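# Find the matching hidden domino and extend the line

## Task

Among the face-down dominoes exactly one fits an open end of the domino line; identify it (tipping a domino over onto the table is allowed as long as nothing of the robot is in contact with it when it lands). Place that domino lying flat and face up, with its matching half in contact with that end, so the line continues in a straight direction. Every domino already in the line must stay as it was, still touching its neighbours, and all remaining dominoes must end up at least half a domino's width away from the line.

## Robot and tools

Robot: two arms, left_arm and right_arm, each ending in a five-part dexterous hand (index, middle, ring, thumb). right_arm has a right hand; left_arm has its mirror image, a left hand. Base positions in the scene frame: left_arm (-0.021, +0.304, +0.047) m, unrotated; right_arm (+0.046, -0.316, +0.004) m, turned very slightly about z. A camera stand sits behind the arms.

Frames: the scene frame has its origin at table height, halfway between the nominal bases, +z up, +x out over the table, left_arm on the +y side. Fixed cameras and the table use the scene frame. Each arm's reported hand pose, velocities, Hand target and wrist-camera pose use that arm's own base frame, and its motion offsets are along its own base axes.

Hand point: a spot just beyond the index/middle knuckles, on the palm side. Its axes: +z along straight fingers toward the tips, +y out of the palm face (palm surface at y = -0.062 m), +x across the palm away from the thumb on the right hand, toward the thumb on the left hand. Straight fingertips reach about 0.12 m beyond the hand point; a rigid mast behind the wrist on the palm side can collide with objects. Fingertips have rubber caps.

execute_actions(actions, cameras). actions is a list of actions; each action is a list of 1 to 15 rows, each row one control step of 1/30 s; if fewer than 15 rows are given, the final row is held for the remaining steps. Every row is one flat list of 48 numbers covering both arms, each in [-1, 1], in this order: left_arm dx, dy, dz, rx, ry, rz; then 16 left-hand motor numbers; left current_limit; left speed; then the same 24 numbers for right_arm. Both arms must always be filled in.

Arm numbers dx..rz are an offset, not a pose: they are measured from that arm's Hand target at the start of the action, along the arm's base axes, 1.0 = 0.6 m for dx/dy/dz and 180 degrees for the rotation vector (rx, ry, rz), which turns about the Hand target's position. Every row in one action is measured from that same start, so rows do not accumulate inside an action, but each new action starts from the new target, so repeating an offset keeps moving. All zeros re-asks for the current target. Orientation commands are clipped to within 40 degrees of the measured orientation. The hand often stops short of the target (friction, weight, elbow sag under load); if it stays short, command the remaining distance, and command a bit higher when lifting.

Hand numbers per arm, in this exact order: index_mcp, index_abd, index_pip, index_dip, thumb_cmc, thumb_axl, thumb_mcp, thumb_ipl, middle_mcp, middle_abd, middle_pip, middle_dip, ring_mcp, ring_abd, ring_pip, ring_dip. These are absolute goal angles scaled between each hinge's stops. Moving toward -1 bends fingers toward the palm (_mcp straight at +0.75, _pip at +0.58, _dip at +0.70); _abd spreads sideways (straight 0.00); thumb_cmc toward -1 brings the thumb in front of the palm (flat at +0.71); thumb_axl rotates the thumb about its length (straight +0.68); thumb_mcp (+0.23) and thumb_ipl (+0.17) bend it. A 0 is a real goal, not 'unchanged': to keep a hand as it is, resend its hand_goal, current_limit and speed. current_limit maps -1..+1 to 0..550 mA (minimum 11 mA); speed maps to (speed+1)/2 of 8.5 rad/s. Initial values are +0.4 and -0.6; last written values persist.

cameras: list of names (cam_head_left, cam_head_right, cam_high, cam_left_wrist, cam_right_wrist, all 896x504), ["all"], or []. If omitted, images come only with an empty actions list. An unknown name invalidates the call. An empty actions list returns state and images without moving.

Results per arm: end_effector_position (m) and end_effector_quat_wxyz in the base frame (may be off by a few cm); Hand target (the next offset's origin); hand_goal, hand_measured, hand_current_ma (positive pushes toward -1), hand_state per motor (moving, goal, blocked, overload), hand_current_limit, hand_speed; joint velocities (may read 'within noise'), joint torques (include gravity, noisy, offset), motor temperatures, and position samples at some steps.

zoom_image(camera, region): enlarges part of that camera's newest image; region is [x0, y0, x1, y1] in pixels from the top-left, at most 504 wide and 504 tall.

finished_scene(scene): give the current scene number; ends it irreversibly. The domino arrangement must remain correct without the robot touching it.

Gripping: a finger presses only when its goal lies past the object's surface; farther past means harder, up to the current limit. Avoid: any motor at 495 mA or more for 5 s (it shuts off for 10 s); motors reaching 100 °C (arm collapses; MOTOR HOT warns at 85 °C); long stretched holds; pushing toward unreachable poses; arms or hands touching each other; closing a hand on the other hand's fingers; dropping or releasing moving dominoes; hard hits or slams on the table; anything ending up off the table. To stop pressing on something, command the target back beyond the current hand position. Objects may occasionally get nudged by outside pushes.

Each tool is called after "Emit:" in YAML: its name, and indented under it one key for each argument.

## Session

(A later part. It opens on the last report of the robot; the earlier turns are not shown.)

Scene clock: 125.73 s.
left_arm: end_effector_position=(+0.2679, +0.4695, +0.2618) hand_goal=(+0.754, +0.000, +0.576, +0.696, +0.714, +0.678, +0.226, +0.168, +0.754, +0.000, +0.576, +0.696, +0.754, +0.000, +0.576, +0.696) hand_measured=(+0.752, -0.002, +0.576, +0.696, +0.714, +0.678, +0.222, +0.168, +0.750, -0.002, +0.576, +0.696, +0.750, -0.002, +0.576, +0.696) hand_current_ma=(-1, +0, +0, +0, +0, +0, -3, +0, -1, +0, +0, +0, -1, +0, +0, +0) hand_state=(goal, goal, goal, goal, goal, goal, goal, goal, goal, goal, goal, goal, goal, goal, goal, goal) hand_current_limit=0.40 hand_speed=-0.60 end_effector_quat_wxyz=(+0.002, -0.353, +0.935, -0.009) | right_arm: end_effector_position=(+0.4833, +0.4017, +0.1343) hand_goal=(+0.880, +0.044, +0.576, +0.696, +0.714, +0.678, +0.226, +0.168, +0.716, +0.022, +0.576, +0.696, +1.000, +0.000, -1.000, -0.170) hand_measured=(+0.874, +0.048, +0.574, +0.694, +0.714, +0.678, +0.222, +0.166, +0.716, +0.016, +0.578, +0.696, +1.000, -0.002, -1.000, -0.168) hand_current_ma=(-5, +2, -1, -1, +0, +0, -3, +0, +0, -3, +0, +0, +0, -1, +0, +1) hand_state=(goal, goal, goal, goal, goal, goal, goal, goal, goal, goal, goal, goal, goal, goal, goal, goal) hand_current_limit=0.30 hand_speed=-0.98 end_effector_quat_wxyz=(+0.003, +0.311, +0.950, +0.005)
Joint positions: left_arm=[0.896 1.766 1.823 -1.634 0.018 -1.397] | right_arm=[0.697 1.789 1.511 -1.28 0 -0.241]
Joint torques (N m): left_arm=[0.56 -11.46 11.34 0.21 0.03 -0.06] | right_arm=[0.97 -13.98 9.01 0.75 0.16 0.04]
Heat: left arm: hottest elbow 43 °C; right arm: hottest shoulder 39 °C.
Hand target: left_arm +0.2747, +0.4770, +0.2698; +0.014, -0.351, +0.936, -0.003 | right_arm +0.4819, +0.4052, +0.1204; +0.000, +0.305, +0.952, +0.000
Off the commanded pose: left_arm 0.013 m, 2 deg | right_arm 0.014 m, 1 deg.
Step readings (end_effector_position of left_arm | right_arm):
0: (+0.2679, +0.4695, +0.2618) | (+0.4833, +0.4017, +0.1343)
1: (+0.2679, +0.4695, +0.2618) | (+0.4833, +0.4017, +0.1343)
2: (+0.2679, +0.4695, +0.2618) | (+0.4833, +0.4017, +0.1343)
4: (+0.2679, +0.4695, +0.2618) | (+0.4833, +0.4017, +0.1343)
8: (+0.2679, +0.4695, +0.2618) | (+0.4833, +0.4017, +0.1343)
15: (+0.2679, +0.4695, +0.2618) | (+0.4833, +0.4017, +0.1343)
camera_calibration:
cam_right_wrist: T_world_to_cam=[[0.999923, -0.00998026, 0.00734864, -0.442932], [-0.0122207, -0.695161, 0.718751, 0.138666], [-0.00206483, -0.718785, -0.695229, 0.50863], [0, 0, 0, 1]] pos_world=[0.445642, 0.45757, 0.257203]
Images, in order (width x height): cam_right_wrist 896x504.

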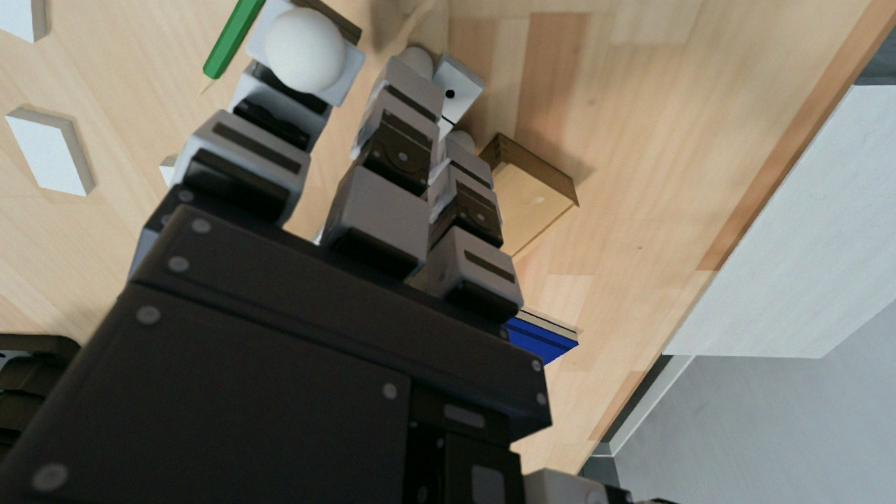

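Emit:
execute_actions:
  actions:
    - [[0,0,0,0,0,0,0.754,0,0.576,0.696,0.714,0.678,0.226,0.168,0.754,0,0.576,0.696,0.754,0,0.576,0.696,0.4,-0.6,0,0,0,0,0,0,0.88,0.039,0.576,0.696,0.714,0.678,0.226,0.168,0.716,0.027,0.576,0.696,1,0,-1,-0.17,0.3,-0.98]]
  cameras: ["cam_right_wrist"]

Emit:
zoom_image:
  camera: "cam_right_wrist"
  region: [400, 40, 490, 140]

Scene clock: 126.80 s.
left_arm: end_effector_position=(+0.2679, +0.4695, +0.2618) hand_goal=(+0.754, +0.000, +0.576, +0.696, +0.714, +0.678, +0.226, +0.168, +0.754, +0.000, +0.576, +0.696, +0.754, +0.000, +0.576, +0.696) hand_measured=(+0.752, -0.002, +0.576, +0.696, +0.714, +0.678, +0.222, +0.168, +0.750, -0.002, +0.576, +0.696, +0.750, -0.002, +0.576, +0.696) hand_current_ma=(-1, +0, +0, +0, +0, +0, -3, +0, -1, +0, +0, +0, -1, +0, +0, +0) hand_state=(goal, goal, goal, goal, goal, goal, goal, goal, goal, goal, goal, goal, goal, goal, goal, goal) hand_current_limit=0.40 hand_speed=-0.60 end_effector_quat_wxyz=(+0.002, -0.353, +0.935, -0.009) | right_arm: end_effector_position=(+0.4833, +0.4017, +0.1343) hand_goal=(+0.880, +0.040, +0.576, +0.696, +0.714, +0.678, +0.226, +0.168, +0.716, +0.028, +0.576, +0.696, +1.000, +0.000, -1.000, -0.170) hand_measured=(+0.874, +0.046, +0.574, +0.694, +0.714, +0.678, +0.222, +0.166, +0.716, +0.022, +0.578, +0.696, +1.000, -0.002, -1.000, -0.168) hand_current_ma=(-4, +2, -1, -1, +0, +0, -3, +0, +0, -3, +0, +0, +0, -1, +0, +1) hand_state=(goal, goal, goal, goal, goal, goal, goal, goal, goal, goal, goal, goal, goal, goal, goal, goal) hand_current_limit=0.30 hand_speed=-0.98 end_effector_quat_wxyz=(+0.003, +0.311, +0.950, +0.005)
Joint positions: left_arm=[0.896 1.766 1.823 -1.634 0.018 -1.397] | right_arm=[0.697 1.789 1.511 -1.28 0 -0.241]
Joint torques (N m): left_arm=[0.62 -11.46 11.36 0.23 0.02 -0.07] | right_arm=[0.85 -14.04 8.95 0.7 0.15 0.05]
Heat: left arm: hottest elbow 43 °C; right arm: hottest shoulder 39 °C.
Hand target: left_arm +0.2747, +0.4770, +0.2698; +0.014, -0.351, +0.936, -0.003 | right_arm +0.4819, +0.4052, +0.1204; +0.000, +0.305, +0.952, +0.000
Off the commanded pose: left_arm 0.013 m, 2 deg | right_arm 0.014 m, 1 deg.
Step readings (end_effector_position of left_arm | right_arm):
0: (+0.2679, +0.4695, +0.2618) | (+0.4833, +0.4017, +0.1343)
1: (+0.2679, +0.4695, +0.2618) | (+0.4833, +0.4017, +0.1343)
2: (+0.2679, +0.4695, +0.2618) | (+0.4833, +0.4017, +0.1343)
4: (+0.2679, +0.4695, +0.2618) | (+0.4833, +0.4017, +0.1343)
8: (+0.2679, +0.4695, +0.2618) | (+0.4833, +0.4017, +0.1343)
15: (+0.2679, +0.4695, +0.2618) | (+0.4833, +0.4017, +0.1343)
camera_calibration:
cam_right_wrist: T_world_to_cam=[[0.999923, -0.00998026, 0.00734864, -0.442932], [-0.0122207, -0.695161, 0.718751, 0.138666], [-0.00206483, -0.718785, -0.695229, 0.50863], [0, 0, 0, 1]] pos_world=[0.445642, 0.45757, 0.257203]
Images, in order (width x height): cam_right_wrist 896x504.

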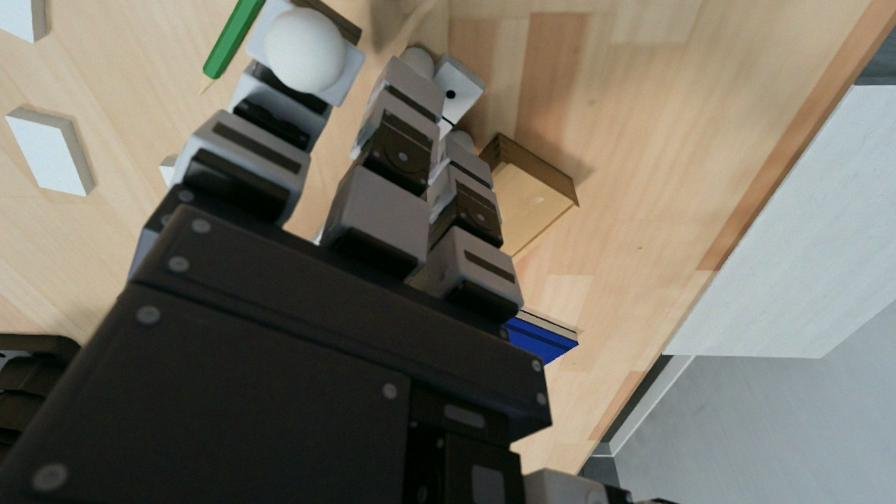

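Scaled by 5.040 from the camera's 896x504 image, which has a finer 1280x720 frame.

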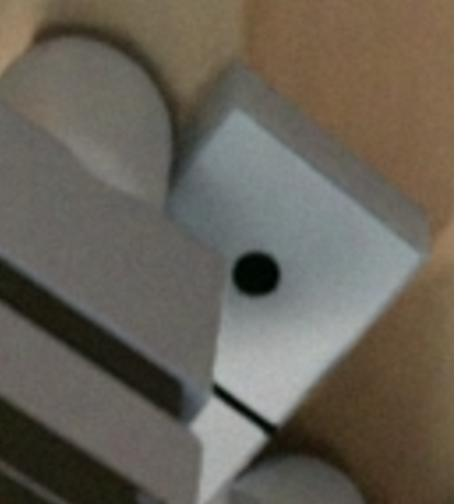

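Emit:
execute_actions:
  actions:
    - [[0,0,0,0,0,0,0.754,0,0.576,0.696,0.714,0.678,0.226,0.168,0.754,0,0.576,0.696,0.754,0,0.576,0.696,0.4,-0.6,0,0,0,0,0,0,0.88,0.08,0.576,0.696,0.714,0.678,0.226,0.168,0.716,-0.03,0.576,0.696,1,0,-1,-0.17,0.3,-0.95]]
    - [[0,0,0,0,0,0,0.754,0,0.576,0.696,0.714,0.678,0.226,0.168,0.754,0,0.576,0.696,0.754,0,0.576,0.696,0.4,-0.6,0,0,0,0,0,0,0.716,0.08,0.576,0.696,0.714,0.678,0.226,0.168,0.716,-0.06,0.576,0.696,1,0,-1,-0.17,0.3,-0.9]]
    - [[0,0,0,0,0,0,0.754,0,0.576,0.696,0.714,0.678,0.226,0.168,0.754,0,0.576,0.696,0.754,0,0.576,0.696,0.4,-0.6,0,0,0,0,0,0,0.716,0.043,0.576,0.696,0.714,0.678,0.226,0.168,0.716,-0.06,0.576,0.696,1,0,-1,-0.17,0.3,-0.96]]
  cameras: ["cam_right_wrist"]

Emit:
zoom_image:
  camera: "cam_right_wrist"
  region: [400, 40, 490, 140]

Scene clock: 129.10 s.
left_arm: end_effector_position=(+0.2679, +0.4695, +0.2618) hand_goal=(+0.754, +0.000, +0.576, +0.696, +0.714, +0.678, +0.226, +0.168, +0.754, +0.000, +0.576, +0.696, +0.754, +0.000, +0.576, +0.696) hand_measured=(+0.752, -0.002, +0.576, +0.696, +0.714, +0.678, +0.222, +0.168, +0.750, -0.002, +0.576, +0.696, +0.750, -0.002, +0.576, +0.696) hand_current_ma=(-1, +0, +0, +0, +0, +0, -3, +0, -1, +0, +0, +0, -1, +0, +0, +0) hand_state=(goal, goal, goal, goal, goal, goal, goal, goal, goal, goal, goal, goal, goal, goal, goal, goal) hand_current_limit=0.40 hand_speed=-0.60 end_effector_quat_wxyz=(+0.002, -0.353, +0.935, -0.009) | right_arm: end_effector_position=(+0.4833, +0.4017, +0.1343) hand_goal=(+0.716, +0.044, +0.576, +0.696, +0.714, +0.678, +0.226, +0.168, +0.716, -0.060, +0.576, +0.696, +1.000, +0.000, -1.000, -0.170) hand_measured=(+0.718, +0.048, +0.574, +0.694, +0.714, +0.678, +0.222, +0.166, +0.716, -0.056, +0.578, +0.696, +1.000, -0.002, -1.000, -0.168) hand_current_ma=(+1, +1, -1, -1, +0, +0, -3, +0, +0, +1, +0, +0, +0, -1, +0, +1) hand_state=(goal, goal, goal, goal, goal, goal, goal, goal, goal, goal, goal, goal, goal, goal, goal, goal) hand_current_limit=0.30 hand_speed=-0.96 end_effector_quat_wxyz=(+0.003, +0.311, +0.950, +0.005)
Joint positions: left_arm=[0.896 1.766 1.823 -1.634 0.018 -1.397] | right_arm=[0.697 1.789 1.511 -1.28 0 -0.241]
Joint torques (N m): left_arm=[0.73 -11.46 11.36 0.28 0.02 -0.07] | right_arm=[0.91 -14.1 9.02 0.75 0.16 0.04]
Heat: left arm: hottest elbow 43 °C; right arm: hottest shoulder 39 °C.
Hand target: left_arm +0.2747, +0.4770, +0.2698; +0.014, -0.351, +0.936, -0.003 | right_arm +0.4819, +0.4052, +0.1204; +0.000, +0.305, +0.952, +0.000
Off the commanded pose: left_arm 0.013 m, 2 deg | right_arm 0.014 m, 1 deg.
Step readings (end_effector_position of left_arm | right_arm):
0: (+0.2679, +0.4695, +0.2618) | (+0.4833, +0.4017, +0.1343)
1: (+0.2679, +0.4695, +0.2618) | (+0.4833, +0.4017, +0.1343)
2: (+0.2679, +0.4695, +0.2618) | (+0.4833, +0.4017, +0.1343)
4: (+0.2679, +0.4695, +0.2618) | (+0.4833, +0.4017, +0.1343)
8: (+0.2679, +0.4695, +0.2618) | (+0.4833, +0.4017, +0.1343)
15: (+0.2679, +0.4695, +0.2618) | (+0.4833, +0.4017, +0.1343)
16: (+0.2679, +0.4695, +0.2618) | (+0.4833, +0.4017, +0.1343)
17: (+0.2679, +0.4695, +0.2618) | (+0.4833, +0.4017, +0.1343)
19: (+0.2679, +0.4695, +0.2618) | (+0.4833, +0.4017, +0.1343)
23: (+0.2679, +0.4695, +0.2618) | (+0.4833, +0.4017, +0.1343)
30: (+0.2679, +0.4695, +0.2618) | (+0.4833, +0.4017, +0.1343)
31: (+0.2679, +0.4695, +0.2618) | (+0.4833, +0.4017, +0.1343)
32: (+0.2679, +0.4695, +0.2618) | (+0.4833, +0.4017, +0.1343)
34: (+0.2679, +0.4695, +0.2618) | (+0.4833, +0.4017, +0.1343)
38: (+0.2679, +0.4695, +0.2618) | (+0.4833, +0.4017, +0.1343)
45: (+0.2679, +0.4695, +0.2618) | (+0.4833, +0.4017, +0.1343)
camera_calibration:
cam_right_wrist: T_world_to_cam=[[0.999923, -0.00998026, 0.00734864, -0.442932], [-0.0122207, -0.695161, 0.718751, 0.138666], [-0.00206483, -0.718785, -0.695229, 0.50863], [0, 0, 0, 1]] pos_world=[0.445642, 0.45757, 0.257203]
Images, in order (width x height): cam_right_wrist 896x504.

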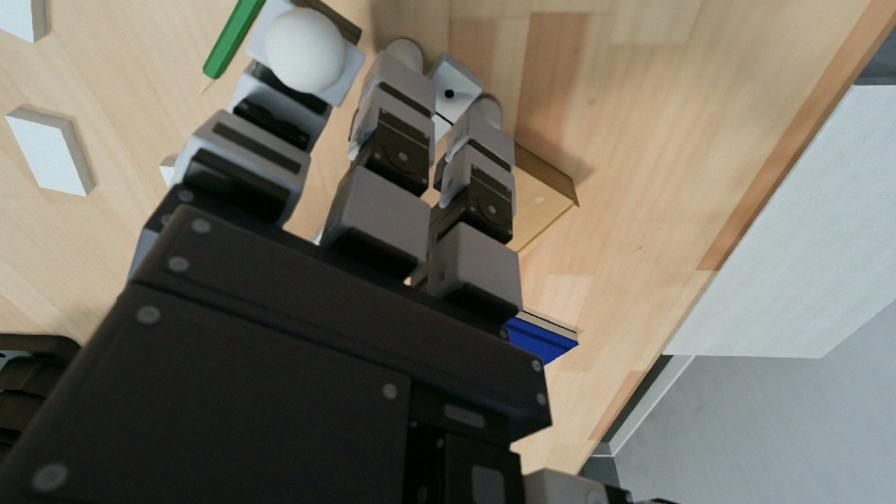

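Scaled by 5.040 from the camera's 896x504 image, which has a finer 1280x720 frame.

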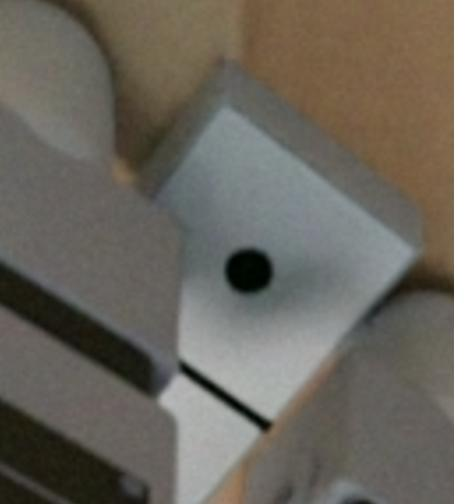

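Emit:
execute_actions:
  actions:
    - [[0,0,0,0,0,0,0.754,0,0.576,0.696,0.714,0.678,0.226,0.168,0.754,0,0.576,0.696,0.754,0,0.576,0.696,0.4,-0.6,0,0,0,0,0,0,0.716,0.075,0.576,0.696,0.714,0.678,0.226,0.168,0.884,-0.06,0.576,0.696,1,0,-1,-0.17,0.3,-0.91]]
    - [[0,0,0,0,0,0,0.754,0,0.576,0.696,0.714,0.678,0.226,0.168,0.754,0,0.576,0.696,0.754,0,0.576,0.696,0.4,-0.6,0,0,0,0,0,0,0.716,0.075,0.576,0.696,0.714,0.678,0.226,0.168,0.884,-0.02,0.576,0.696,1,0,-1,-0.17,0.3,-0.9]]
    - [[0,0,0,0,0,0,0.754,0,0.576,0.696,0.714,0.678,0.226,0.168,0.754,0,0.576,0.696,0.754,0,0.576,0.696,0.4,-0.6,0,0,0,0,0,0,0.716,0.075,0.576,0.696,0.714,0.678,0.226,0.168,0.884,0.028,0.576,0.696,1,0,-1,-0.17,0.3,-0.96]]
  cameras: ["cam_right_wrist"]

Emit:
zoom_image:
  camera: "cam_right_wrist"
  region: [400, 40, 490, 140]

Scene clock: 131.30 s.
left_arm: end_effector_position=(+0.2679, +0.4695, +0.2618) hand_goal=(+0.754, +0.000, +0.576, +0.696, +0.714, +0.678, +0.226, +0.168, +0.754, +0.000, +0.576, +0.696, +0.754, +0.000, +0.576, +0.696) hand_measured=(+0.752, -0.002, +0.576, +0.696, +0.714, +0.678, +0.222, +0.168, +0.750, -0.002, +0.576, +0.696, +0.750, -0.002, +0.576, +0.696) hand_current_ma=(-1, +0, +0, +0, +0, +0, -3, +0, -1, +0, +0, +0, -1, +0, +0, +0) hand_state=(goal, goal, goal, goal, goal, goal, goal, goal, goal, goal, goal, goal, goal, goal, goal, goal) hand_current_limit=0.40 hand_speed=-0.60 end_effector_quat_wxyz=(+0.002, -0.353, +0.935, -0.009) | right_arm: end_effector_position=(+0.4833, +0.4017, +0.1343) hand_goal=(+0.716, +0.076, +0.576, +0.696, +0.714, +0.678, +0.226, +0.168, +0.884, +0.028, +0.576, +0.696, +1.000, +0.000, -1.000, -0.170) hand_measured=(+0.718, +0.072, +0.574, +0.694, +0.714, +0.678, +0.222, +0.166, +0.876, +0.024, +0.578, +0.696, +1.000, -0.002, -1.000, -0.168) hand_current_ma=(+1, -1, -1, -1, +0, +0, -3, +0, -6, -2, +0, +0, +0, -1, +0, +1) hand_state=(goal, goal, goal, goal, goal, goal, goal, goal, goal, goal, goal, goal, goal, goal, goal, goal) hand_current_limit=0.30 hand_speed=-0.96 end_effector_quat_wxyz=(+0.003, +0.311, +0.950, +0.005)
Joint positions: left_arm=[0.896 1.766 1.823 -1.634 0.018 -1.397] | right_arm=[0.697 1.789 1.511 -1.28 0 -0.241]
Joint torques (N m): left_arm=[0.73 -11.58 11.32 0.21 0.02 -0.07] | right_arm=[0.79 -14.33 9.01 0.76 0.14 0.04]
Heat: left arm: hottest elbow 43 °C; right arm: hottest shoulder 39 °C.
Hand target: left_arm +0.2747, +0.4770, +0.2698; +0.014, -0.351, +0.936, -0.003 | right_arm +0.4819, +0.4052, +0.1204; +0.000, +0.305, +0.952, +0.000
Off the commanded pose: left_arm 0.013 m, 2 deg | right_arm 0.014 m, 1 deg.
Step readings (end_effector_position of left_arm | right_arm):
0: (+0.2679, +0.4695, +0.2618) | (+0.4833, +0.4017, +0.1343)
1: (+0.2679, +0.4695, +0.2618) | (+0.4833, +0.4017, +0.1343)
2: (+0.2679, +0.4695, +0.2618) | (+0.4833, +0.4017, +0.1343)
4: (+0.2679, +0.4695, +0.2618) | (+0.4833, +0.4017, +0.1343)
8: (+0.2679, +0.4695, +0.2618) | (+0.4833, +0.4017, +0.1343)
15: (+0.2679, +0.4695, +0.2618) | (+0.4833, +0.4017, +0.1343)
16: (+0.2679, +0.4695, +0.2618) | (+0.4833, +0.4017, +0.1343)
17: (+0.2679, +0.4695, +0.2618) | (+0.4833, +0.4017, +0.1343)
19: (+0.2679, +0.4695, +0.2618) | (+0.4833, +0.4017, +0.1343)
23: (+0.2679, +0.4695, +0.2618) | (+0.4833, +0.4017, +0.1343)
30: (+0.2679, +0.4695, +0.2618) | (+0.4833, +0.4017, +0.1343)
31: (+0.2679, +0.4695, +0.2618) | (+0.4833, +0.4017, +0.1343)
32: (+0.2679, +0.4695, +0.2618) | (+0.4833, +0.4017, +0.1343)
34: (+0.2679, +0.4695, +0.2618) | (+0.4833, +0.4017, +0.1343)
38: (+0.2679, +0.4695, +0.2618) | (+0.4833, +0.4017, +0.1343)
45: (+0.2679, +0.4695, +0.2618) | (+0.4833, +0.4017, +0.1343)
camera_calibration:
cam_right_wrist: T_world_to_cam=[[0.999923, -0.00998026, 0.00734864, -0.442932], [-0.0122207, -0.695161, 0.718751, 0.138666], [-0.00206483, -0.718785, -0.695229, 0.50863], [0, 0, 0, 1]] pos_world=[0.445642, 0.45757, 0.257203]
Images, in order (width x height): cam_right_wrist 896x504.

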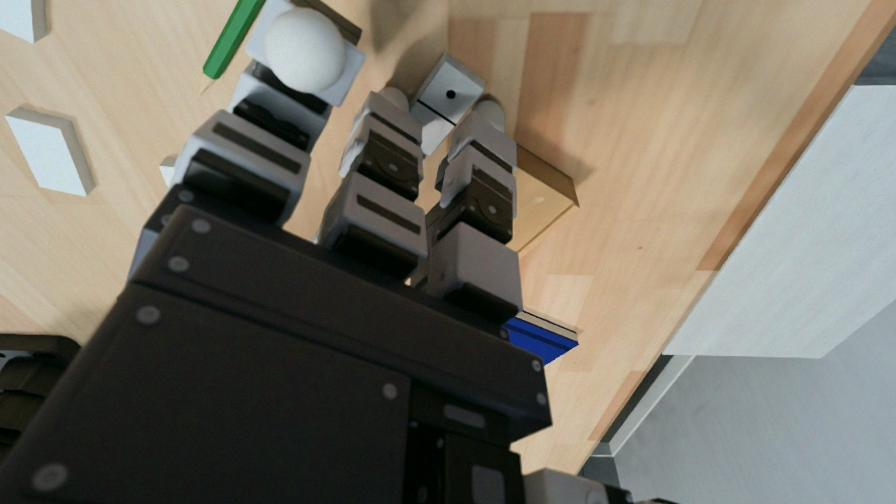

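Scaled by 5.040 from the camera's 896x504 image, which has a finer 1280x720 frame.

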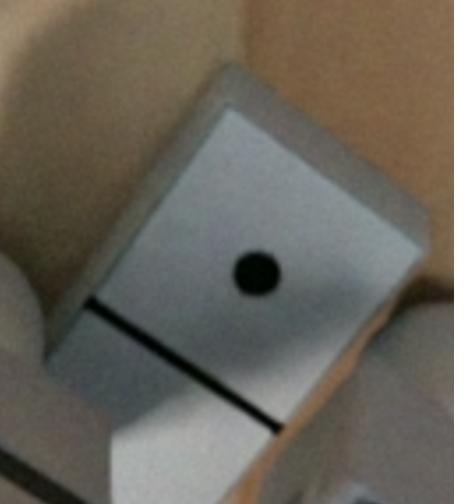

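Emit:
execute_actions:
  actions:
    - [[0,0,0,0,0,0,0.754,0,0.576,0.696,0.714,0.678,0.226,0.168,0.754,0,0.576,0.696,0.754,0,0.576,0.696,0.4,-0.6,0,0,0,0,0,0,0.806,0.078,0.576,0.696,0.714,0.678,0.226,0.168,0.884,-0.02,0.576,0.696,1,0,-1,-0.17,0.3,-0.94]]
    - [[0,0,0,0,0,0,0.754,0,0.576,0.696,0.714,0.678,0.226,0.168,0.754,0,0.576,0.696,0.754,0,0.576,0.696,0.4,-0.6,0,0,0,0,0,0,0.806,0.078,0.576,0.696,0.714,0.678,0.226,0.168,0.804,-0.02,0.576,0.696,1,0,-1,-0.17,0.3,-0.92]]
    - [[0,0,0,0,0,0,0.754,0,0.576,0.696,0.714,0.678,0.226,0.168,0.754,0,0.576,0.696,0.754,0,0.576,0.696,0.4,-0.6,0,0,0,0,0,0,0.806,0.064,0.576,0.696,0.714,0.678,0.226,0.168,0.804,0.02,0.576,0.696,1,0,-1,-0.17,0.2,-0.95]]
    - [[0,0,0,0,0,0,0.754,0,0.576,0.696,0.714,0.678,0.226,0.168,0.754,0,0.576,0.696,0.754,0,0.576,0.696,0.4,-0.6,0,0,0,0,0,0,0.806,0.031,0.576,0.696,0.714,0.678,0.226,0.168,0.804,0.052,0.576,0.696,1,0,-1,-0.17,0.2,-0.98]]
  cameras: ["cam_right_wrist"]

Emit:
zoom_image:
  camera: "cam_right_wrist"
  region: [400, 40, 490, 140]

Scene clock: 134.53 s.
left_arm: end_effector_position=(+0.2679, +0.4695, +0.2618) hand_goal=(+0.754, +0.000, +0.576, +0.696, +0.714, +0.678, +0.226, +0.168, +0.754, +0.000, +0.576, +0.696, +0.754, +0.000, +0.576, +0.696) hand_measured=(+0.752, -0.002, +0.576, +0.696, +0.714, +0.678, +0.222, +0.168, +0.750, -0.002, +0.576, +0.696, +0.750, -0.002, +0.576, +0.696) hand_current_ma=(-1, +0, +0, +0, +0, +0, -3, +0, -1, +0, +0, +0, -1, +0, +0, +0) hand_state=(goal, goal, goal, goal, goal, goal, goal, goal, goal, goal, goal, goal, goal, goal, goal, goal) hand_current_limit=0.40 hand_speed=-0.60 end_effector_quat_wxyz=(+0.002, -0.353, +0.935, -0.009) | right_arm: end_effector_position=(+0.4833, +0.4017, +0.1343) hand_goal=(+0.806, +0.032, +0.576, +0.696, +0.714, +0.678, +0.226, +0.168, +0.804, +0.052, +0.576, +0.696, +1.000, +0.000, -1.000, -0.170) hand_measured=(+0.800, +0.056, +0.574, +0.694, +0.714, +0.678, +0.222, +0.166, +0.804, +0.026, +0.578, +0.696, +1.000, -0.002, -1.000, -0.168) hand_current_ma=(-4, +24, -1, -1, +0, +0, -3, +0, +0, -26, +0, +0, +0, -1, +0, +1) hand_state=(goal, blocked, goal, goal, goal, goal, goal, goal, goal, blocked, goal, goal, goal, goal, goal, goal) hand_current_limit=0.20 hand_speed=-0.98 end_effector_quat_wxyz=(+0.003, +0.311, +0.950, +0.005)
Joint positions: left_arm=[0.896 1.766 1.823 -1.634 0.018 -1.397] | right_arm=[0.697 1.789 1.511 -1.28 0 -0.241]
Joint torques (N m): left_arm=[0.62 -11.58 11.33 0.23 0.03 -0.06] | right_arm=[0.91 -14.04 9.05 0.76 0.17 0.04]
Heat: left arm: hottest elbow 43 °C; right arm: hottest shoulder 39 °C.
Hand target: left_arm +0.2747, +0.4770, +0.2698; +0.014, -0.351, +0.936, -0.003 | right_arm +0.4819, +0.4052, +0.1204; +0.000, +0.305, +0.952, +0.000
Off the commanded pose: left_arm 0.013 m, 2 deg | right_arm 0.014 m, 1 deg.
Step readings (end_effector_position of left_arm | right_arm):
0: (+0.2679, +0.4695, +0.2618) | (+0.4833, +0.4017, +0.1343)
1: (+0.2679, +0.4695, +0.2618) | (+0.4833, +0.4017, +0.1343)
2: (+0.2679, +0.4695, +0.2618) | (+0.4833, +0.4017, +0.1343)
4: (+0.2679, +0.4695, +0.2618) | (+0.4833, +0.4017, +0.1343)
8: (+0.2679, +0.4695, +0.2618) | (+0.4833, +0.4017, +0.1343)
15: (+0.2679, +0.4695, +0.2618) | (+0.4833, +0.4017, +0.1343)
16: (+0.2679, +0.4695, +0.2618) | (+0.4833, +0.4017, +0.1343)
17: (+0.2679, +0.4695, +0.2618) | (+0.4833, +0.4017, +0.1343)
19: (+0.2679, +0.4695, +0.2618) | (+0.4833, +0.4017, +0.1343)
23: (+0.2679, +0.4695, +0.2618) | (+0.4833, +0.4017, +0.1343)
30: (+0.2679, +0.4695, +0.2618) | (+0.4833, +0.4017, +0.1343)
31: (+0.2679, +0.4695, +0.2618) | (+0.4833, +0.4017, +0.1343)
32: (+0.2679, +0.4695, +0.2618) | (+0.4833, +0.4017, +0.1343)
34: (+0.2679, +0.4695, +0.2618) | (+0.4833, +0.4017, +0.1343)
38: (+0.2679, +0.4695, +0.2618) | (+0.4833, +0.4017, +0.1343)
45: (+0.2679, +0.4695, +0.2618) | (+0.4833, +0.4017, +0.1343)
46: (+0.2679, +0.4695, +0.2618) | (+0.4833, +0.4017, +0.1343)
47: (+0.2679, +0.4695, +0.2618) | (+0.4833, +0.4017, +0.1343)
49: (+0.2679, +0.4695, +0.2618) | (+0.4833, +0.4017, +0.1343)
53: (+0.2679, +0.4695, +0.2618) | (+0.4833, +0.4017, +0.1343)
60: (+0.2679, +0.4695, +0.2618) | (+0.4833, +0.4017, +0.1343)
camera_calibration:
cam_right_wrist: T_world_to_cam=[[0.999923, -0.00998026, 0.00734864, -0.442932], [-0.0122207, -0.695161, 0.718751, 0.138666], [-0.00206483, -0.718785, -0.695229, 0.50863], [0, 0, 0, 1]] pos_world=[0.445642, 0.45757, 0.257203]
Images, in order (width x height): cam_right_wrist 896x504.

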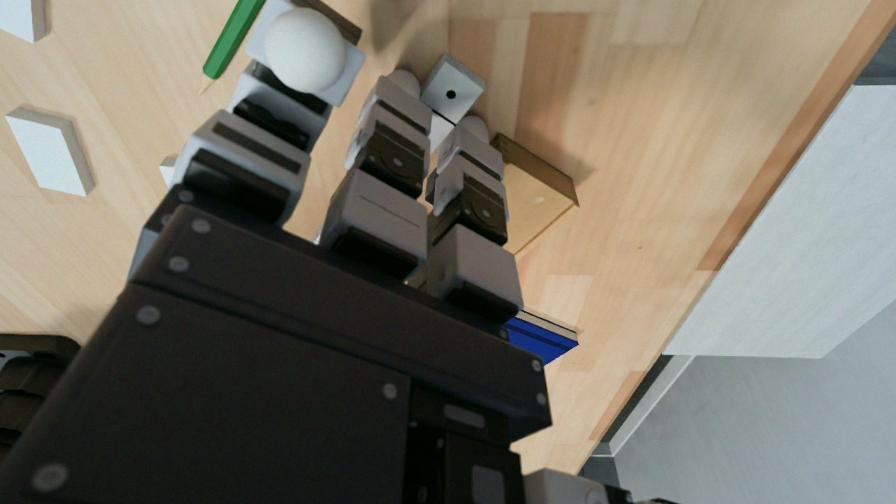

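Scaled by 5.040 from the camera's 896x504 image, which has a finer 1280x720 frame.

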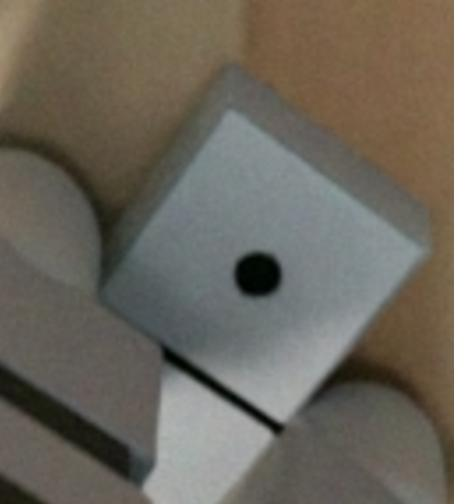

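Emit:
execute_actions:
  actions:
    - [[0,0,0,0,0,0,0.754,0,0.576,0.696,0.714,0.678,0.226,0.168,0.754,0,0.576,0.696,0.754,0,0.576,0.696,0.4,-0.6,0,0,0,0,0,0,0.826,0.031,0.576,0.696,0.714,0.678,0.226,0.168,0.824,0.052,0.576,0.696,1,0,-1,-0.17,0.2,-0.98]]
    - [[0,0,0,0,0,0,0.754,0,0.576,0.696,0.714,0.678,0.226,0.168,0.754,0,0.576,0.696,0.754,0,0.576,0.696,0.4,-0.6,0,0,0,0,0,0,0.826,0.031,0.576,0.696,0.714,0.678,0.226,0.168,0.824,0.052,0.576,0.696,1,0,-1,-0.17,0.2,-0.98]]
  cameras: ["cam_right_wrist"]

Emit:
zoom_image:
  camera: "cam_right_wrist"
  region: [400, 40, 490, 140]

Scene clock: 136.03 s.
left_arm: end_effector_position=(+0.2679, +0.4695, +0.2618) hand_goal=(+0.754, +0.000, +0.576, +0.696, +0.714, +0.678, +0.226, +0.168, +0.754, +0.000, +0.576, +0.696, +0.754, +0.000, +0.576, +0.696) hand_measured=(+0.752, -0.002, +0.576, +0.696, +0.714, +0.678, +0.222, +0.168, +0.750, -0.002, +0.576, +0.696, +0.750, -0.002, +0.576, +0.696) hand_current_ma=(-1, +0, +0, +0, +0, +0, -3, +0, -1, +0, +0, +0, -1, +0, +0, +0) hand_state=(goal, goal, goal, goal, goal, goal, goal, goal, goal, goal, goal, goal, goal, goal, goal, goal) hand_current_limit=0.40 hand_speed=-0.60 end_effector_quat_wxyz=(+0.002, -0.353, +0.935, -0.009) | right_arm: end_effector_position=(+0.4833, +0.4017, +0.1343) hand_goal=(+0.826, +0.032, +0.576, +0.696, +0.714, +0.678, +0.226, +0.168, +0.824, +0.052, +0.576, +0.696, +1.000, +0.000, -1.000, -0.170) hand_measured=(+0.818, +0.056, +0.574, +0.694, +0.714, +0.678, +0.222, +0.166, +0.818, +0.026, +0.578, +0.696, +1.000, -0.002, -1.000, -0.168) hand_current_ma=(-6, +24, -1, -1, +0, +0, -3, +0, -3, -26, +0, +0, +0, -1, +0, +1) hand_state=(goal, blocked, goal, goal, goal, goal, goal, goal, goal, blocked, goal, goal, goal, goal, goal, goal) hand_current_limit=0.20 hand_speed=-0.98 end_effector_quat_wxyz=(+0.003, +0.311, +0.950, +0.005)
Joint positions: left_arm=[0.896 1.766 1.823 -1.634 0.018 -1.397] | right_arm=[0.697 1.789 1.511 -1.28 0 -0.241]
Joint torques (N m): left_arm=[0.62 -11.4 11.36 0.2 0.03 -0.06] | right_arm=[0.91 -14.1 9.02 0.8 0.15 0.04]
Heat: left arm: hottest elbow 43 °C; right arm: hottest shoulder 39 °C.
Hand target: left_arm +0.2747, +0.4770, +0.2698; +0.014, -0.351, +0.936, -0.003 | right_arm +0.4819, +0.4052, +0.1204; +0.000, +0.305, +0.952, +0.000
Off the commanded pose: left_arm 0.013 m, 2 deg | right_arm 0.014 m, 1 deg.
Step readings (end_effector_position of left_arm | right_arm):
0: (+0.2679, +0.4695, +0.2618) | (+0.4833, +0.4017, +0.1343)
1: (+0.2679, +0.4695, +0.2618) | (+0.4833, +0.4017, +0.1343)
2: (+0.2679, +0.4695, +0.2618) | (+0.4833, +0.4017, +0.1343)
4: (+0.2679, +0.4695, +0.2618) | (+0.4833, +0.4017, +0.1343)
8: (+0.2679, +0.4695, +0.2618) | (+0.4833, +0.4017, +0.1343)
15: (+0.2679, +0.4695, +0.2618) | (+0.4833, +0.4017, +0.1343)
16: (+0.2679, +0.4695, +0.2618) | (+0.4833, +0.4017, +0.1343)
17: (+0.2679, +0.4695, +0.2618) | (+0.4833, +0.4017, +0.1343)
19: (+0.2679, +0.4695, +0.2618) | (+0.4833, +0.4017, +0.1343)
23: (+0.2679, +0.4695, +0.2618) | (+0.4833, +0.4017, +0.1343)
30: (+0.2679, +0.4695, +0.2618) | (+0.4833, +0.4017, +0.1343)
camera_calibration:
cam_right_wrist: T_world_to_cam=[[0.999923, -0.00998026, 0.00734864, -0.442932], [-0.0122207, -0.695161, 0.718751, 0.138666], [-0.00206483, -0.718785, -0.695229, 0.50863], [0, 0, 0, 1]] pos_world=[0.445642, 0.45757, 0.257203]
Images, in order (width x height): cam_right_wrist 896x504.

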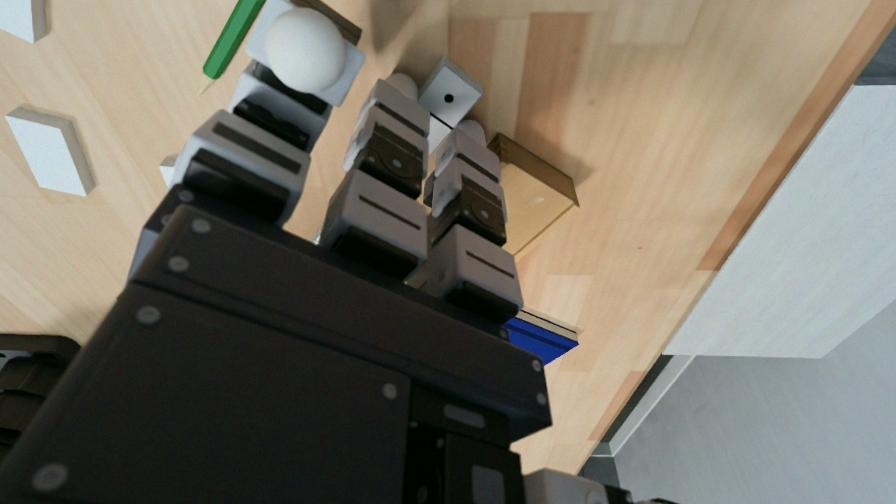

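Scaled by 5.040 from the camera's 896x504 image, which has a finer 1280x720 frame.

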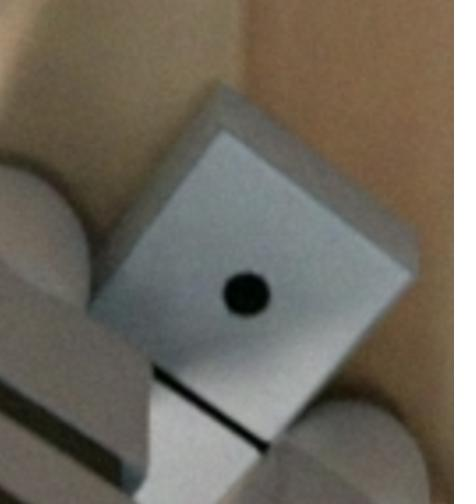

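Emit:
execute_actions:
  actions:
    - [[0,0,0,0,0,0,0.754,0,0.576,0.696,0.714,0.678,0.226,0.168,0.754,0,0.576,0.696,0.754,0,0.576,0.696,0.4,-0.6,0,0,0,0,0,0,0.836,0.031,0.576,0.696,0.714,0.678,0.226,0.168,0.834,0.052,0.576,0.696,1,0,-1,-0.17,0.2,-0.98]]
    - [[0,0,0,0,0,0,0.754,0,0.576,0.696,0.714,0.678,0.226,0.168,0.754,0,0.576,0.696,0.754,0,0.576,0.696,0.4,-0.6,0,0,0,0,0,0,0.836,0.031,0.576,0.696,0.714,0.678,0.226,0.168,0.834,0.052,0.576,0.696,1,0,-1,-0.17,0.2,-0.98]]
  cameras: ["cam_right_wrist","cam_high"]

Emit:
zoom_image:
  camera: "cam_right_wrist"
  region: [400, 40, 490, 140]

Emit:
zoom_image:
  camera: "cam_high"
  region: [395, 210, 455, 270]

Scene clock: 137.50 s.
left_arm: end_effector_position=(+0.2679, +0.4695, +0.2618) hand_goal=(+0.754, +0.000, +0.576, +0.696, +0.714, +0.678, +0.226, +0.168, +0.754, +0.000, +0.576, +0.696, +0.754, +0.000, +0.576, +0.696) hand_measured=(+0.752, -0.002, +0.576, +0.696, +0.714, +0.678, +0.222, +0.168, +0.750, -0.002, +0.576, +0.696, +0.750, -0.002, +0.576, +0.696) hand_current_ma=(-1, +0, +0, +0, +0, +0, -3, +0, -1, +0, +0, +0, -1, +0, +0, +0) hand_state=(goal, goal, goal, goal, goal, goal, goal, goal, goal, goal, goal, goal, goal, goal, goal, goal) hand_current_limit=0.40 hand_speed=-0.60 end_effector_quat_wxyz=(+0.002, -0.353, +0.935, -0.009) | right_arm: end_effector_position=(+0.4833, +0.4017, +0.1343) hand_goal=(+0.836, +0.032, +0.576, +0.696, +0.714, +0.678, +0.226, +0.168, +0.834, +0.052, +0.576, +0.696, +1.000, +0.000, -1.000, -0.170) hand_measured=(+0.826, +0.056, +0.574, +0.694, +0.714, +0.678, +0.222, +0.166, +0.828, +0.026, +0.578, +0.696, +1.000, -0.002, -1.000, -0.168) hand_current_ma=(-8, +24, -1, -1, +0, +0, -3, +0, -4, -26, +0, +0, +0, -1, +0, +1) hand_state=(goal, blocked, goal, goal, goal, goal, goal, goal, goal, blocked, goal, goal, goal, goal, goal, goal) hand_current_limit=0.20 hand_speed=-0.98 end_effector_quat_wxyz=(+0.003, +0.311, +0.950, +0.005)
Joint positions: left_arm=[0.896 1.766 1.823 -1.634 0.018 -1.397] | right_arm=[0.697 1.789 1.511 -1.28 0 -0.241]
Joint torques (N m): left_arm=[0.67 -11.4 11.34 0.24 0.03 -0.06] | right_arm=[0.91 -13.98 9.03 0.79 0.14 0.05]
Heat: left arm: hottest elbow 43 °C; right arm: hottest shoulder 39 °C.
Hand target: left_arm +0.2747, +0.4770, +0.2698; +0.014, -0.351, +0.936, -0.003 | right_arm +0.4819, +0.4052, +0.1204; +0.000, +0.305, +0.952, +0.000
Off the commanded pose: left_arm 0.013 m, 2 deg | right_arm 0.014 m, 1 deg.
Step readings (end_effector_position of left_arm | right_arm):
0: (+0.2679, +0.4695, +0.2618) | (+0.4833, +0.4017, +0.1343)
1: (+0.2679, +0.4695, +0.2618) | (+0.4833, +0.4017, +0.1343)
2: (+0.2679, +0.4695, +0.2618) | (+0.4833, +0.4017, +0.1343)
4: (+0.2679, +0.4695, +0.2618) | (+0.4833, +0.4017, +0.1343)
8: (+0.2679, +0.4695, +0.2618) | (+0.4833, +0.4017, +0.1343)
15: (+0.2679, +0.4695, +0.2618) | (+0.4833, +0.4017, +0.1343)
16: (+0.2679, +0.4695, +0.2618) | (+0.4833, +0.4017, +0.1343)
17: (+0.2679, +0.4695, +0.2618) | (+0.4833, +0.4017, +0.1343)
19: (+0.2679, +0.4695, +0.2618) | (+0.4833, +0.4017, +0.1343)
23: (+0.2679, +0.4695, +0.2618) | (+0.4833, +0.4017, +0.1343)
30: (+0.2679, +0.4695, +0.2618) | (+0.4833, +0.4017, +0.1343)
camera_calibration:
cam_right_wrist: T_world_to_cam=[[0.999923, -0.00998026, 0.00734864, -0.442932], [-0.0122207, -0.695161, 0.718751, 0.138666], [-0.00206483, -0.718785, -0.695229, 0.50863], [0, 0, 0, 1]] pos_world=[0.445642, 0.45757, 0.257203]
Images, in order (width x height): cam_high 896x504, cam_right_wrist 896x504.

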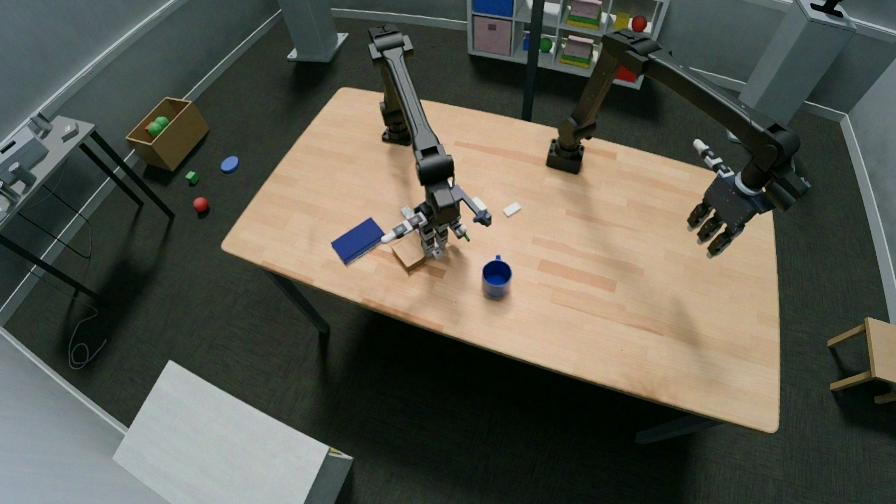

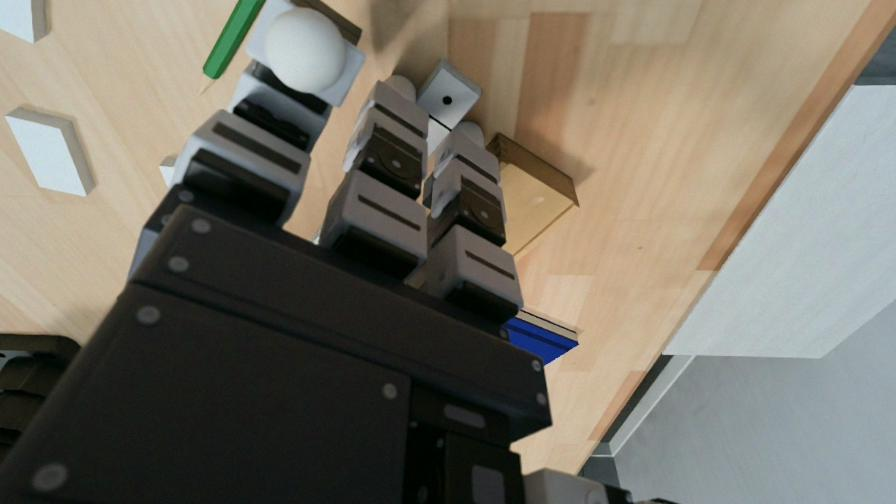

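Scaled by 5.040 from the camera's 896x504 image, which has a finer 1280x720 frame.

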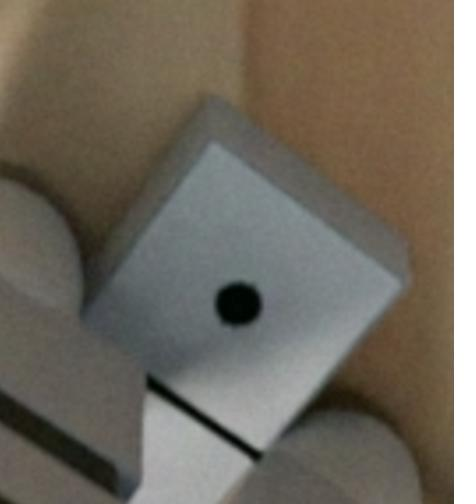

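Scaled by 8.400 from the camera's 896x504 image, which has a finer 1280x720 frame.

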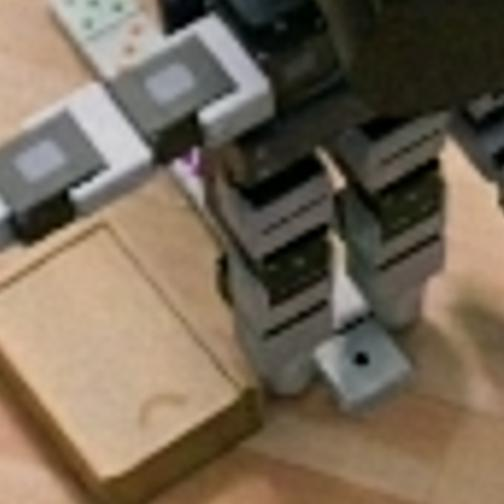

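Emit:
execute_actions:
  actions:
    - [[0,0,0,0,0,0,0.754,0,0.576,0.696,0.714,0.678,0.226,0.168,0.754,0,0.576,0.696,0.754,0,0.576,0.696,0.4,-0.6,0,0,0,0,0,0,0.842,0.031,0.576,0.696,0.714,0.678,0.226,0.168,0.840,0.052,0.576,0.696,1,0,-1,-0.17,0.2,-0.985]]
    - [[0,0,0,0,0,0,0.754,0,0.576,0.696,0.714,0.678,0.226,0.168,0.754,0,0.576,0.696,0.754,0,0.576,0.696,0.4,-0.6,0,0,0,0,0,0,0.842,0.031,0.576,0.696,0.714,0.678,0.226,0.168,0.840,0.052,0.576,0.696,1,0,-1,-0.17,0.2,-0.985]]
  cameras: ["cam_right_wrist"]

Emit:
zoom_image:
  camera: "cam_right_wrist"
  region: [400, 40, 490, 140]

Scene clock: 139.00 s.
left_arm: end_effector_position=(+0.2679, +0.4695, +0.2618) hand_goal=(+0.754, +0.000, +0.576, +0.696, +0.714, +0.678, +0.226, +0.168, +0.754, +0.000, +0.576, +0.696, +0.754, +0.000, +0.576, +0.696) hand_measured=(+0.752, -0.002, +0.576, +0.696, +0.714, +0.678, +0.222, +0.168, +0.750, -0.002, +0.576, +0.696, +0.750, -0.002, +0.576, +0.696) hand_current_ma=(-1, +0, +0, +0, +0, +0, -3, +0, -1, +0, +0, +0, -1, +0, +0, +0) hand_state=(goal, goal, goal, goal, goal, goal, goal, goal, goal, goal, goal, goal, goal, goal, goal, goal) hand_current_limit=0.40 hand_speed=-0.60 end_effector_quat_wxyz=(+0.002, -0.353, +0.935, -0.009) | right_arm: end_effector_position=(+0.4833, +0.4017, +0.1343) hand_goal=(+0.842, +0.032, +0.576, +0.696, +0.714, +0.678, +0.226, +0.168, +0.840, +0.052, +0.576, +0.696, +1.000, +0.000, -1.000, -0.170) hand_measured=(+0.830, +0.056, +0.574, +0.694, +0.714, +0.678, +0.222, +0.166, +0.834, +0.026, +0.578, +0.696, +1.000, -0.002, -1.000, -0.168) hand_current_ma=(-10, +24, -1, -1, +0, +0, -3, +0, -4, -26, +0, +0, +0, -1, +0, +1) hand_state=(goal, blocked, goal, goal, goal, goal, goal, goal, goal, blocked, goal, goal, goal, goal, goal, goal) hand_current_limit=0.20 hand_speed=-0.98 end_effector_quat_wxyz=(+0.003, +0.311, +0.950, +0.005)
Joint positions: left_arm=[0.896 1.766 1.823 -1.634 0.018 -1.397] | right_arm=[0.697 1.789 1.511 -1.28 0 -0.241]
Joint torques (N m): left_arm=[0.79 -11.4 11.32 0.24 0.03 -0.07] | right_arm=[0.73 -14.1 9.05 0.7 0.14 0.04]
Heat: left arm: hottest elbow 43 °C; right arm: hottest shoulder 39 °C.
Hand target: left_arm +0.2747, +0.4770, +0.2698; +0.014, -0.351, +0.936, -0.003 | right_arm +0.4819, +0.4052, +0.1204; +0.000, +0.305, +0.952, +0.000
Off the commanded pose: left_arm 0.013 m, 2 deg | right_arm 0.014 m, 1 deg.
Step readings (end_effector_position of left_arm | right_arm):
0: (+0.2679, +0.4695, +0.2618) | (+0.4833, +0.4017, +0.1343)
1: (+0.2679, +0.4695, +0.2618) | (+0.4833, +0.4017, +0.1343)
2: (+0.2679, +0.4695, +0.2618) | (+0.4833, +0.4017, +0.1343)
4: (+0.2679, +0.4695, +0.2618) | (+0.4833, +0.4017, +0.1343)
8: (+0.2679, +0.4695, +0.2618) | (+0.4833, +0.4017, +0.1343)
15: (+0.2679, +0.4695, +0.2618) | (+0.4833, +0.4017, +0.1343)
16: (+0.2679, +0.4695, +0.2618) | (+0.4833, +0.4017, +0.1343)
17: (+0.2679, +0.4695, +0.2618) | (+0.4833, +0.4017, +0.1343)
19: (+0.2679, +0.4695, +0.2618) | (+0.4833, +0.4017, +0.1343)
23: (+0.2679, +0.4695, +0.2618) | (+0.4833, +0.4017, +0.1343)
30: (+0.2679, +0.4695, +0.2618) | (+0.4833, +0.4017, +0.1343)
camera_calibration:
cam_right_wrist: T_world_to_cam=[[0.999923, -0.00998026, 0.00734864, -0.442932], [-0.0122207, -0.695161, 0.718751, 0.138666], [-0.00206483, -0.718785, -0.695229, 0.50863], [0, 0, 0, 1]] pos_world=[0.445642, 0.45757, 0.257203]
Images, in order (width x height): cam_right_wrist 896x504.

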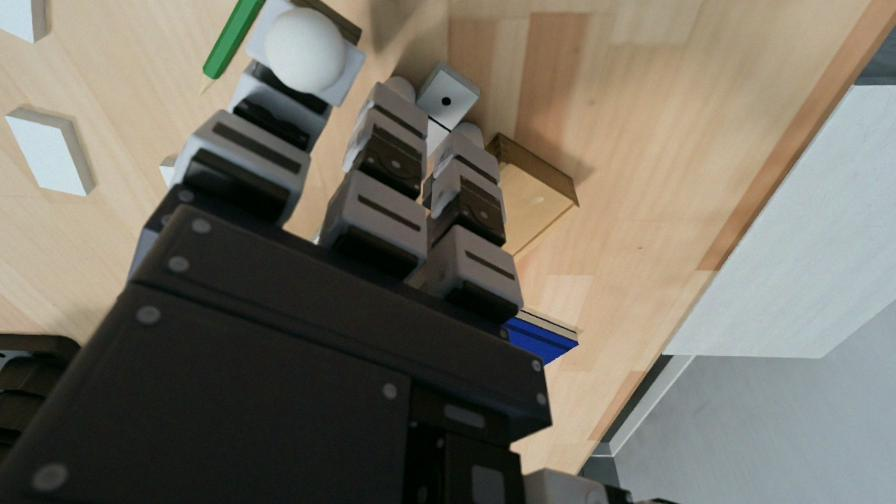

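Scaled by 5.040 from the camera's 896x504 image, which has a finer 1280x720 frame.

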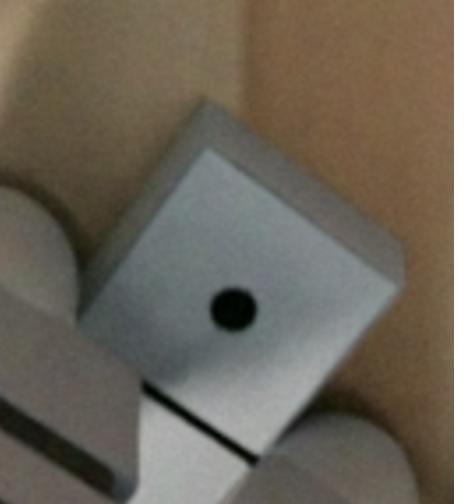

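Emit:
execute_actions:
  actions:
    - [[0,0,0,0,0,0,0.754,0,0.576,0.696,0.714,0.678,0.226,0.168,0.754,0,0.576,0.696,0.754,0,0.576,0.696,0.4,-0.6,0,0,0,0,0,0,0.830,0.07,0.576,0.696,0.714,0.678,0.226,0.168,0.834,0.01,0.576,0.696,1,0,-1,-0.17,0.2,-0.98]]
    - [[0,0,0,0,0,0,0.754,0,0.576,0.696,0.714,0.678,0.226,0.168,0.754,0,0.576,0.696,0.754,0,0.576,0.696,0.4,-0.6,0,0,0,0,0,0,0.830,0.07,0.576,0.696,0.714,0.678,0.226,0.168,0.78,-0.38,0.576,0.696,1,0,-1,-0.17,0.3,-0.8]]
    - [[0,0,0,0,0,0,0.754,0,0.576,0.696,0.714,0.678,0.226,0.168,0.754,0,0.576,0.696,0.754,0,0.576,0.696,0.4,-0.6,0,0,0,0,0,0,0.830,0.07,0.576,0.696,0.714,0.678,0.226,0.168,0.65,-0.38,0.576,0.696,1,0,-1,-0.17,0.3,-0.8]]
  cameras: ["cam_right_wrist"]

Emit:
zoom_image:
  camera: "cam_right_wrist"
  region: [380, 40, 480, 170]

Scene clock: 140.93 s.
left_arm: end_effector_position=(+0.2679, +0.4695, +0.2618) hand_goal=(+0.754, +0.000, +0.576, +0.696, +0.714, +0.678, +0.226, +0.168, +0.754, +0.000, +0.576, +0.696, +0.754, +0.000, +0.576, +0.696) hand_measured=(+0.752, -0.002, +0.576, +0.696, +0.714, +0.678, +0.222, +0.168, +0.750, -0.002, +0.576, +0.696, +0.750, -0.002, +0.576, +0.696) hand_current_ma=(-1, +0, +0, +0, +0, +0, -3, +0, -1, +0, +0, +0, -1, +0, +0, +0) hand_state=(goal, goal, goal, goal, goal, goal, goal, goal, goal, goal, goal, goal, goal, goal, goal, goal) hand_current_limit=0.40 hand_speed=-0.60 end_effector_quat_wxyz=(+0.002, -0.353, +0.935, -0.009) | right_arm: end_effector_position=(+0.4833, +0.4017, +0.1343) hand_goal=(+0.830, +0.070, +0.576, +0.696, +0.714, +0.678, +0.226, +0.168, +0.650, -0.380, +0.576, +0.696, +1.000, +0.000, -1.000, -0.170) hand_measured=(+0.830, +0.066, +0.574, +0.694, +0.714, +0.678, +0.222, +0.166, +0.660, -0.370, +0.578, +0.696, +0.998, -0.002, -1.000, -0.168) hand_current_ma=(+0, -1, -1, -1, +0, +0, -3, +0, +8, +7, +0, +0, -1, -1, +0, +1) hand_state=(goal, goal, goal, goal, goal, goal, goal, goal, goal, goal, goal, goal, goal, goal, goal, goal) hand_current_limit=0.30 hand_speed=-0.80 end_effector_quat_wxyz=(+0.003, +0.311, +0.950, +0.005)
Joint positions: left_arm=[0.896 1.766 1.823 -1.634 0.018 -1.397] | right_arm=[0.697 1.789 1.511 -1.28 0 -0.241]
Joint torques (N m): left_arm=[0.67 -11.46 11.36 0.24 0.03 -0.06] | right_arm=[1.03 -13.8 9.02 0.73 0.16 0.04]
Heat: left arm: hottest elbow 43 °C; right arm: hottest shoulder 39 °C.
Hand target: left_arm +0.2747, +0.4770, +0.2698; +0.014, -0.351, +0.936, -0.003 | right_arm +0.4819, +0.4052, +0.1204; +0.000, +0.305, +0.952, +0.000
Off the commanded pose: left_arm 0.013 m, 2 deg | right_arm 0.014 m, 1 deg.
Step readings (end_effector_position of left_arm | right_arm):
0: (+0.2679, +0.4695, +0.2618) | (+0.4833, +0.4017, +0.1343)
1: (+0.2679, +0.4695, +0.2618) | (+0.4833, +0.4017, +0.1343)
2: (+0.2679, +0.4695, +0.2618) | (+0.4833, +0.4017, +0.1343)
4: (+0.2679, +0.4695, +0.2618) | (+0.4833, +0.4017, +0.1343)
8: (+0.2679, +0.4695, +0.2618) | (+0.4833, +0.4017, +0.1343)
15: (+0.2679, +0.4695, +0.2618) | (+0.4833, +0.4017, +0.1343)
16: (+0.2679, +0.4695, +0.2618) | (+0.4833, +0.4017, +0.1343)
17: (+0.2679, +0.4695, +0.2618) | (+0.4833, +0.4017, +0.1343)
19: (+0.2679, +0.4695, +0.2618) | (+0.4833, +0.4017, +0.1343)
23: (+0.2679, +0.4695, +0.2618) | (+0.4833, +0.4017, +0.1343)
30: (+0.2679, +0.4695, +0.2618) | (+0.4833, +0.4017, +0.1343)
31: (+0.2679, +0.4695, +0.2618) | (+0.4833, +0.4017, +0.1343)
32: (+0.2679, +0.4695, +0.2618) | (+0.4833, +0.4017, +0.1343)
34: (+0.2679, +0.4695, +0.2618) | (+0.4833, +0.4017, +0.1343)
38: (+0.2679, +0.4695, +0.2618) | (+0.4833, +0.4017, +0.1343)
45: (+0.2679, +0.4695, +0.2618) | (+0.4833, +0.4017, +0.1343)
camera_calibration:
cam_right_wrist: T_world_to_cam=[[0.999923, -0.00998026, 0.00734864, -0.442932], [-0.0122207, -0.695161, 0.718751, 0.138666], [-0.00206483, -0.718785, -0.695229, 0.50863], [0, 0, 0, 1]] pos_world=[0.445642, 0.45757, 0.257203]
Images, in order (width x height): cam_right_wrist 896x504.

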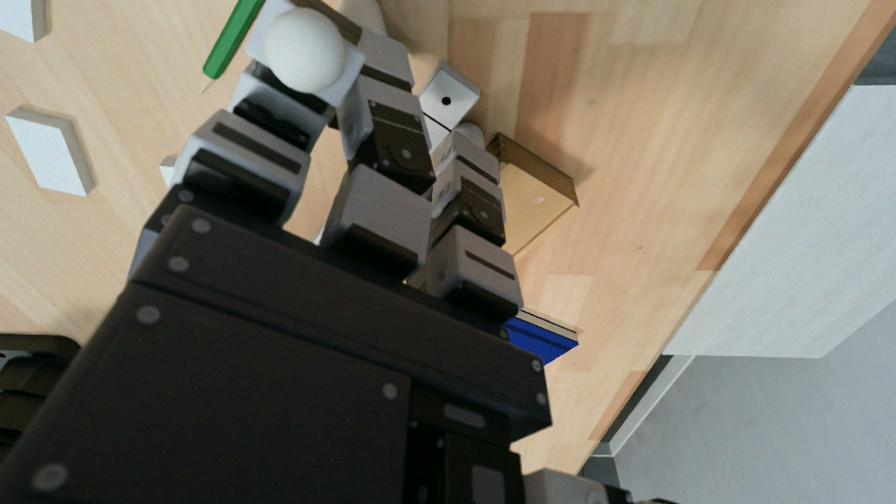

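Scaled by 3.877 from the camera's 896x504 image, which has a finer 1280x720 frame.

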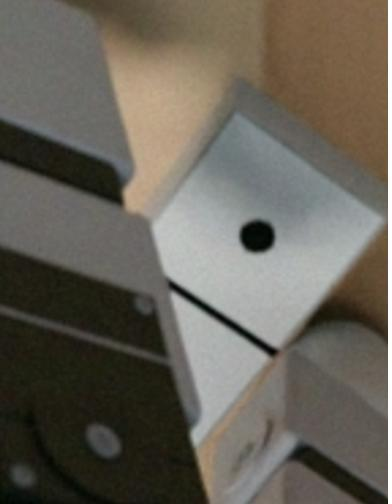

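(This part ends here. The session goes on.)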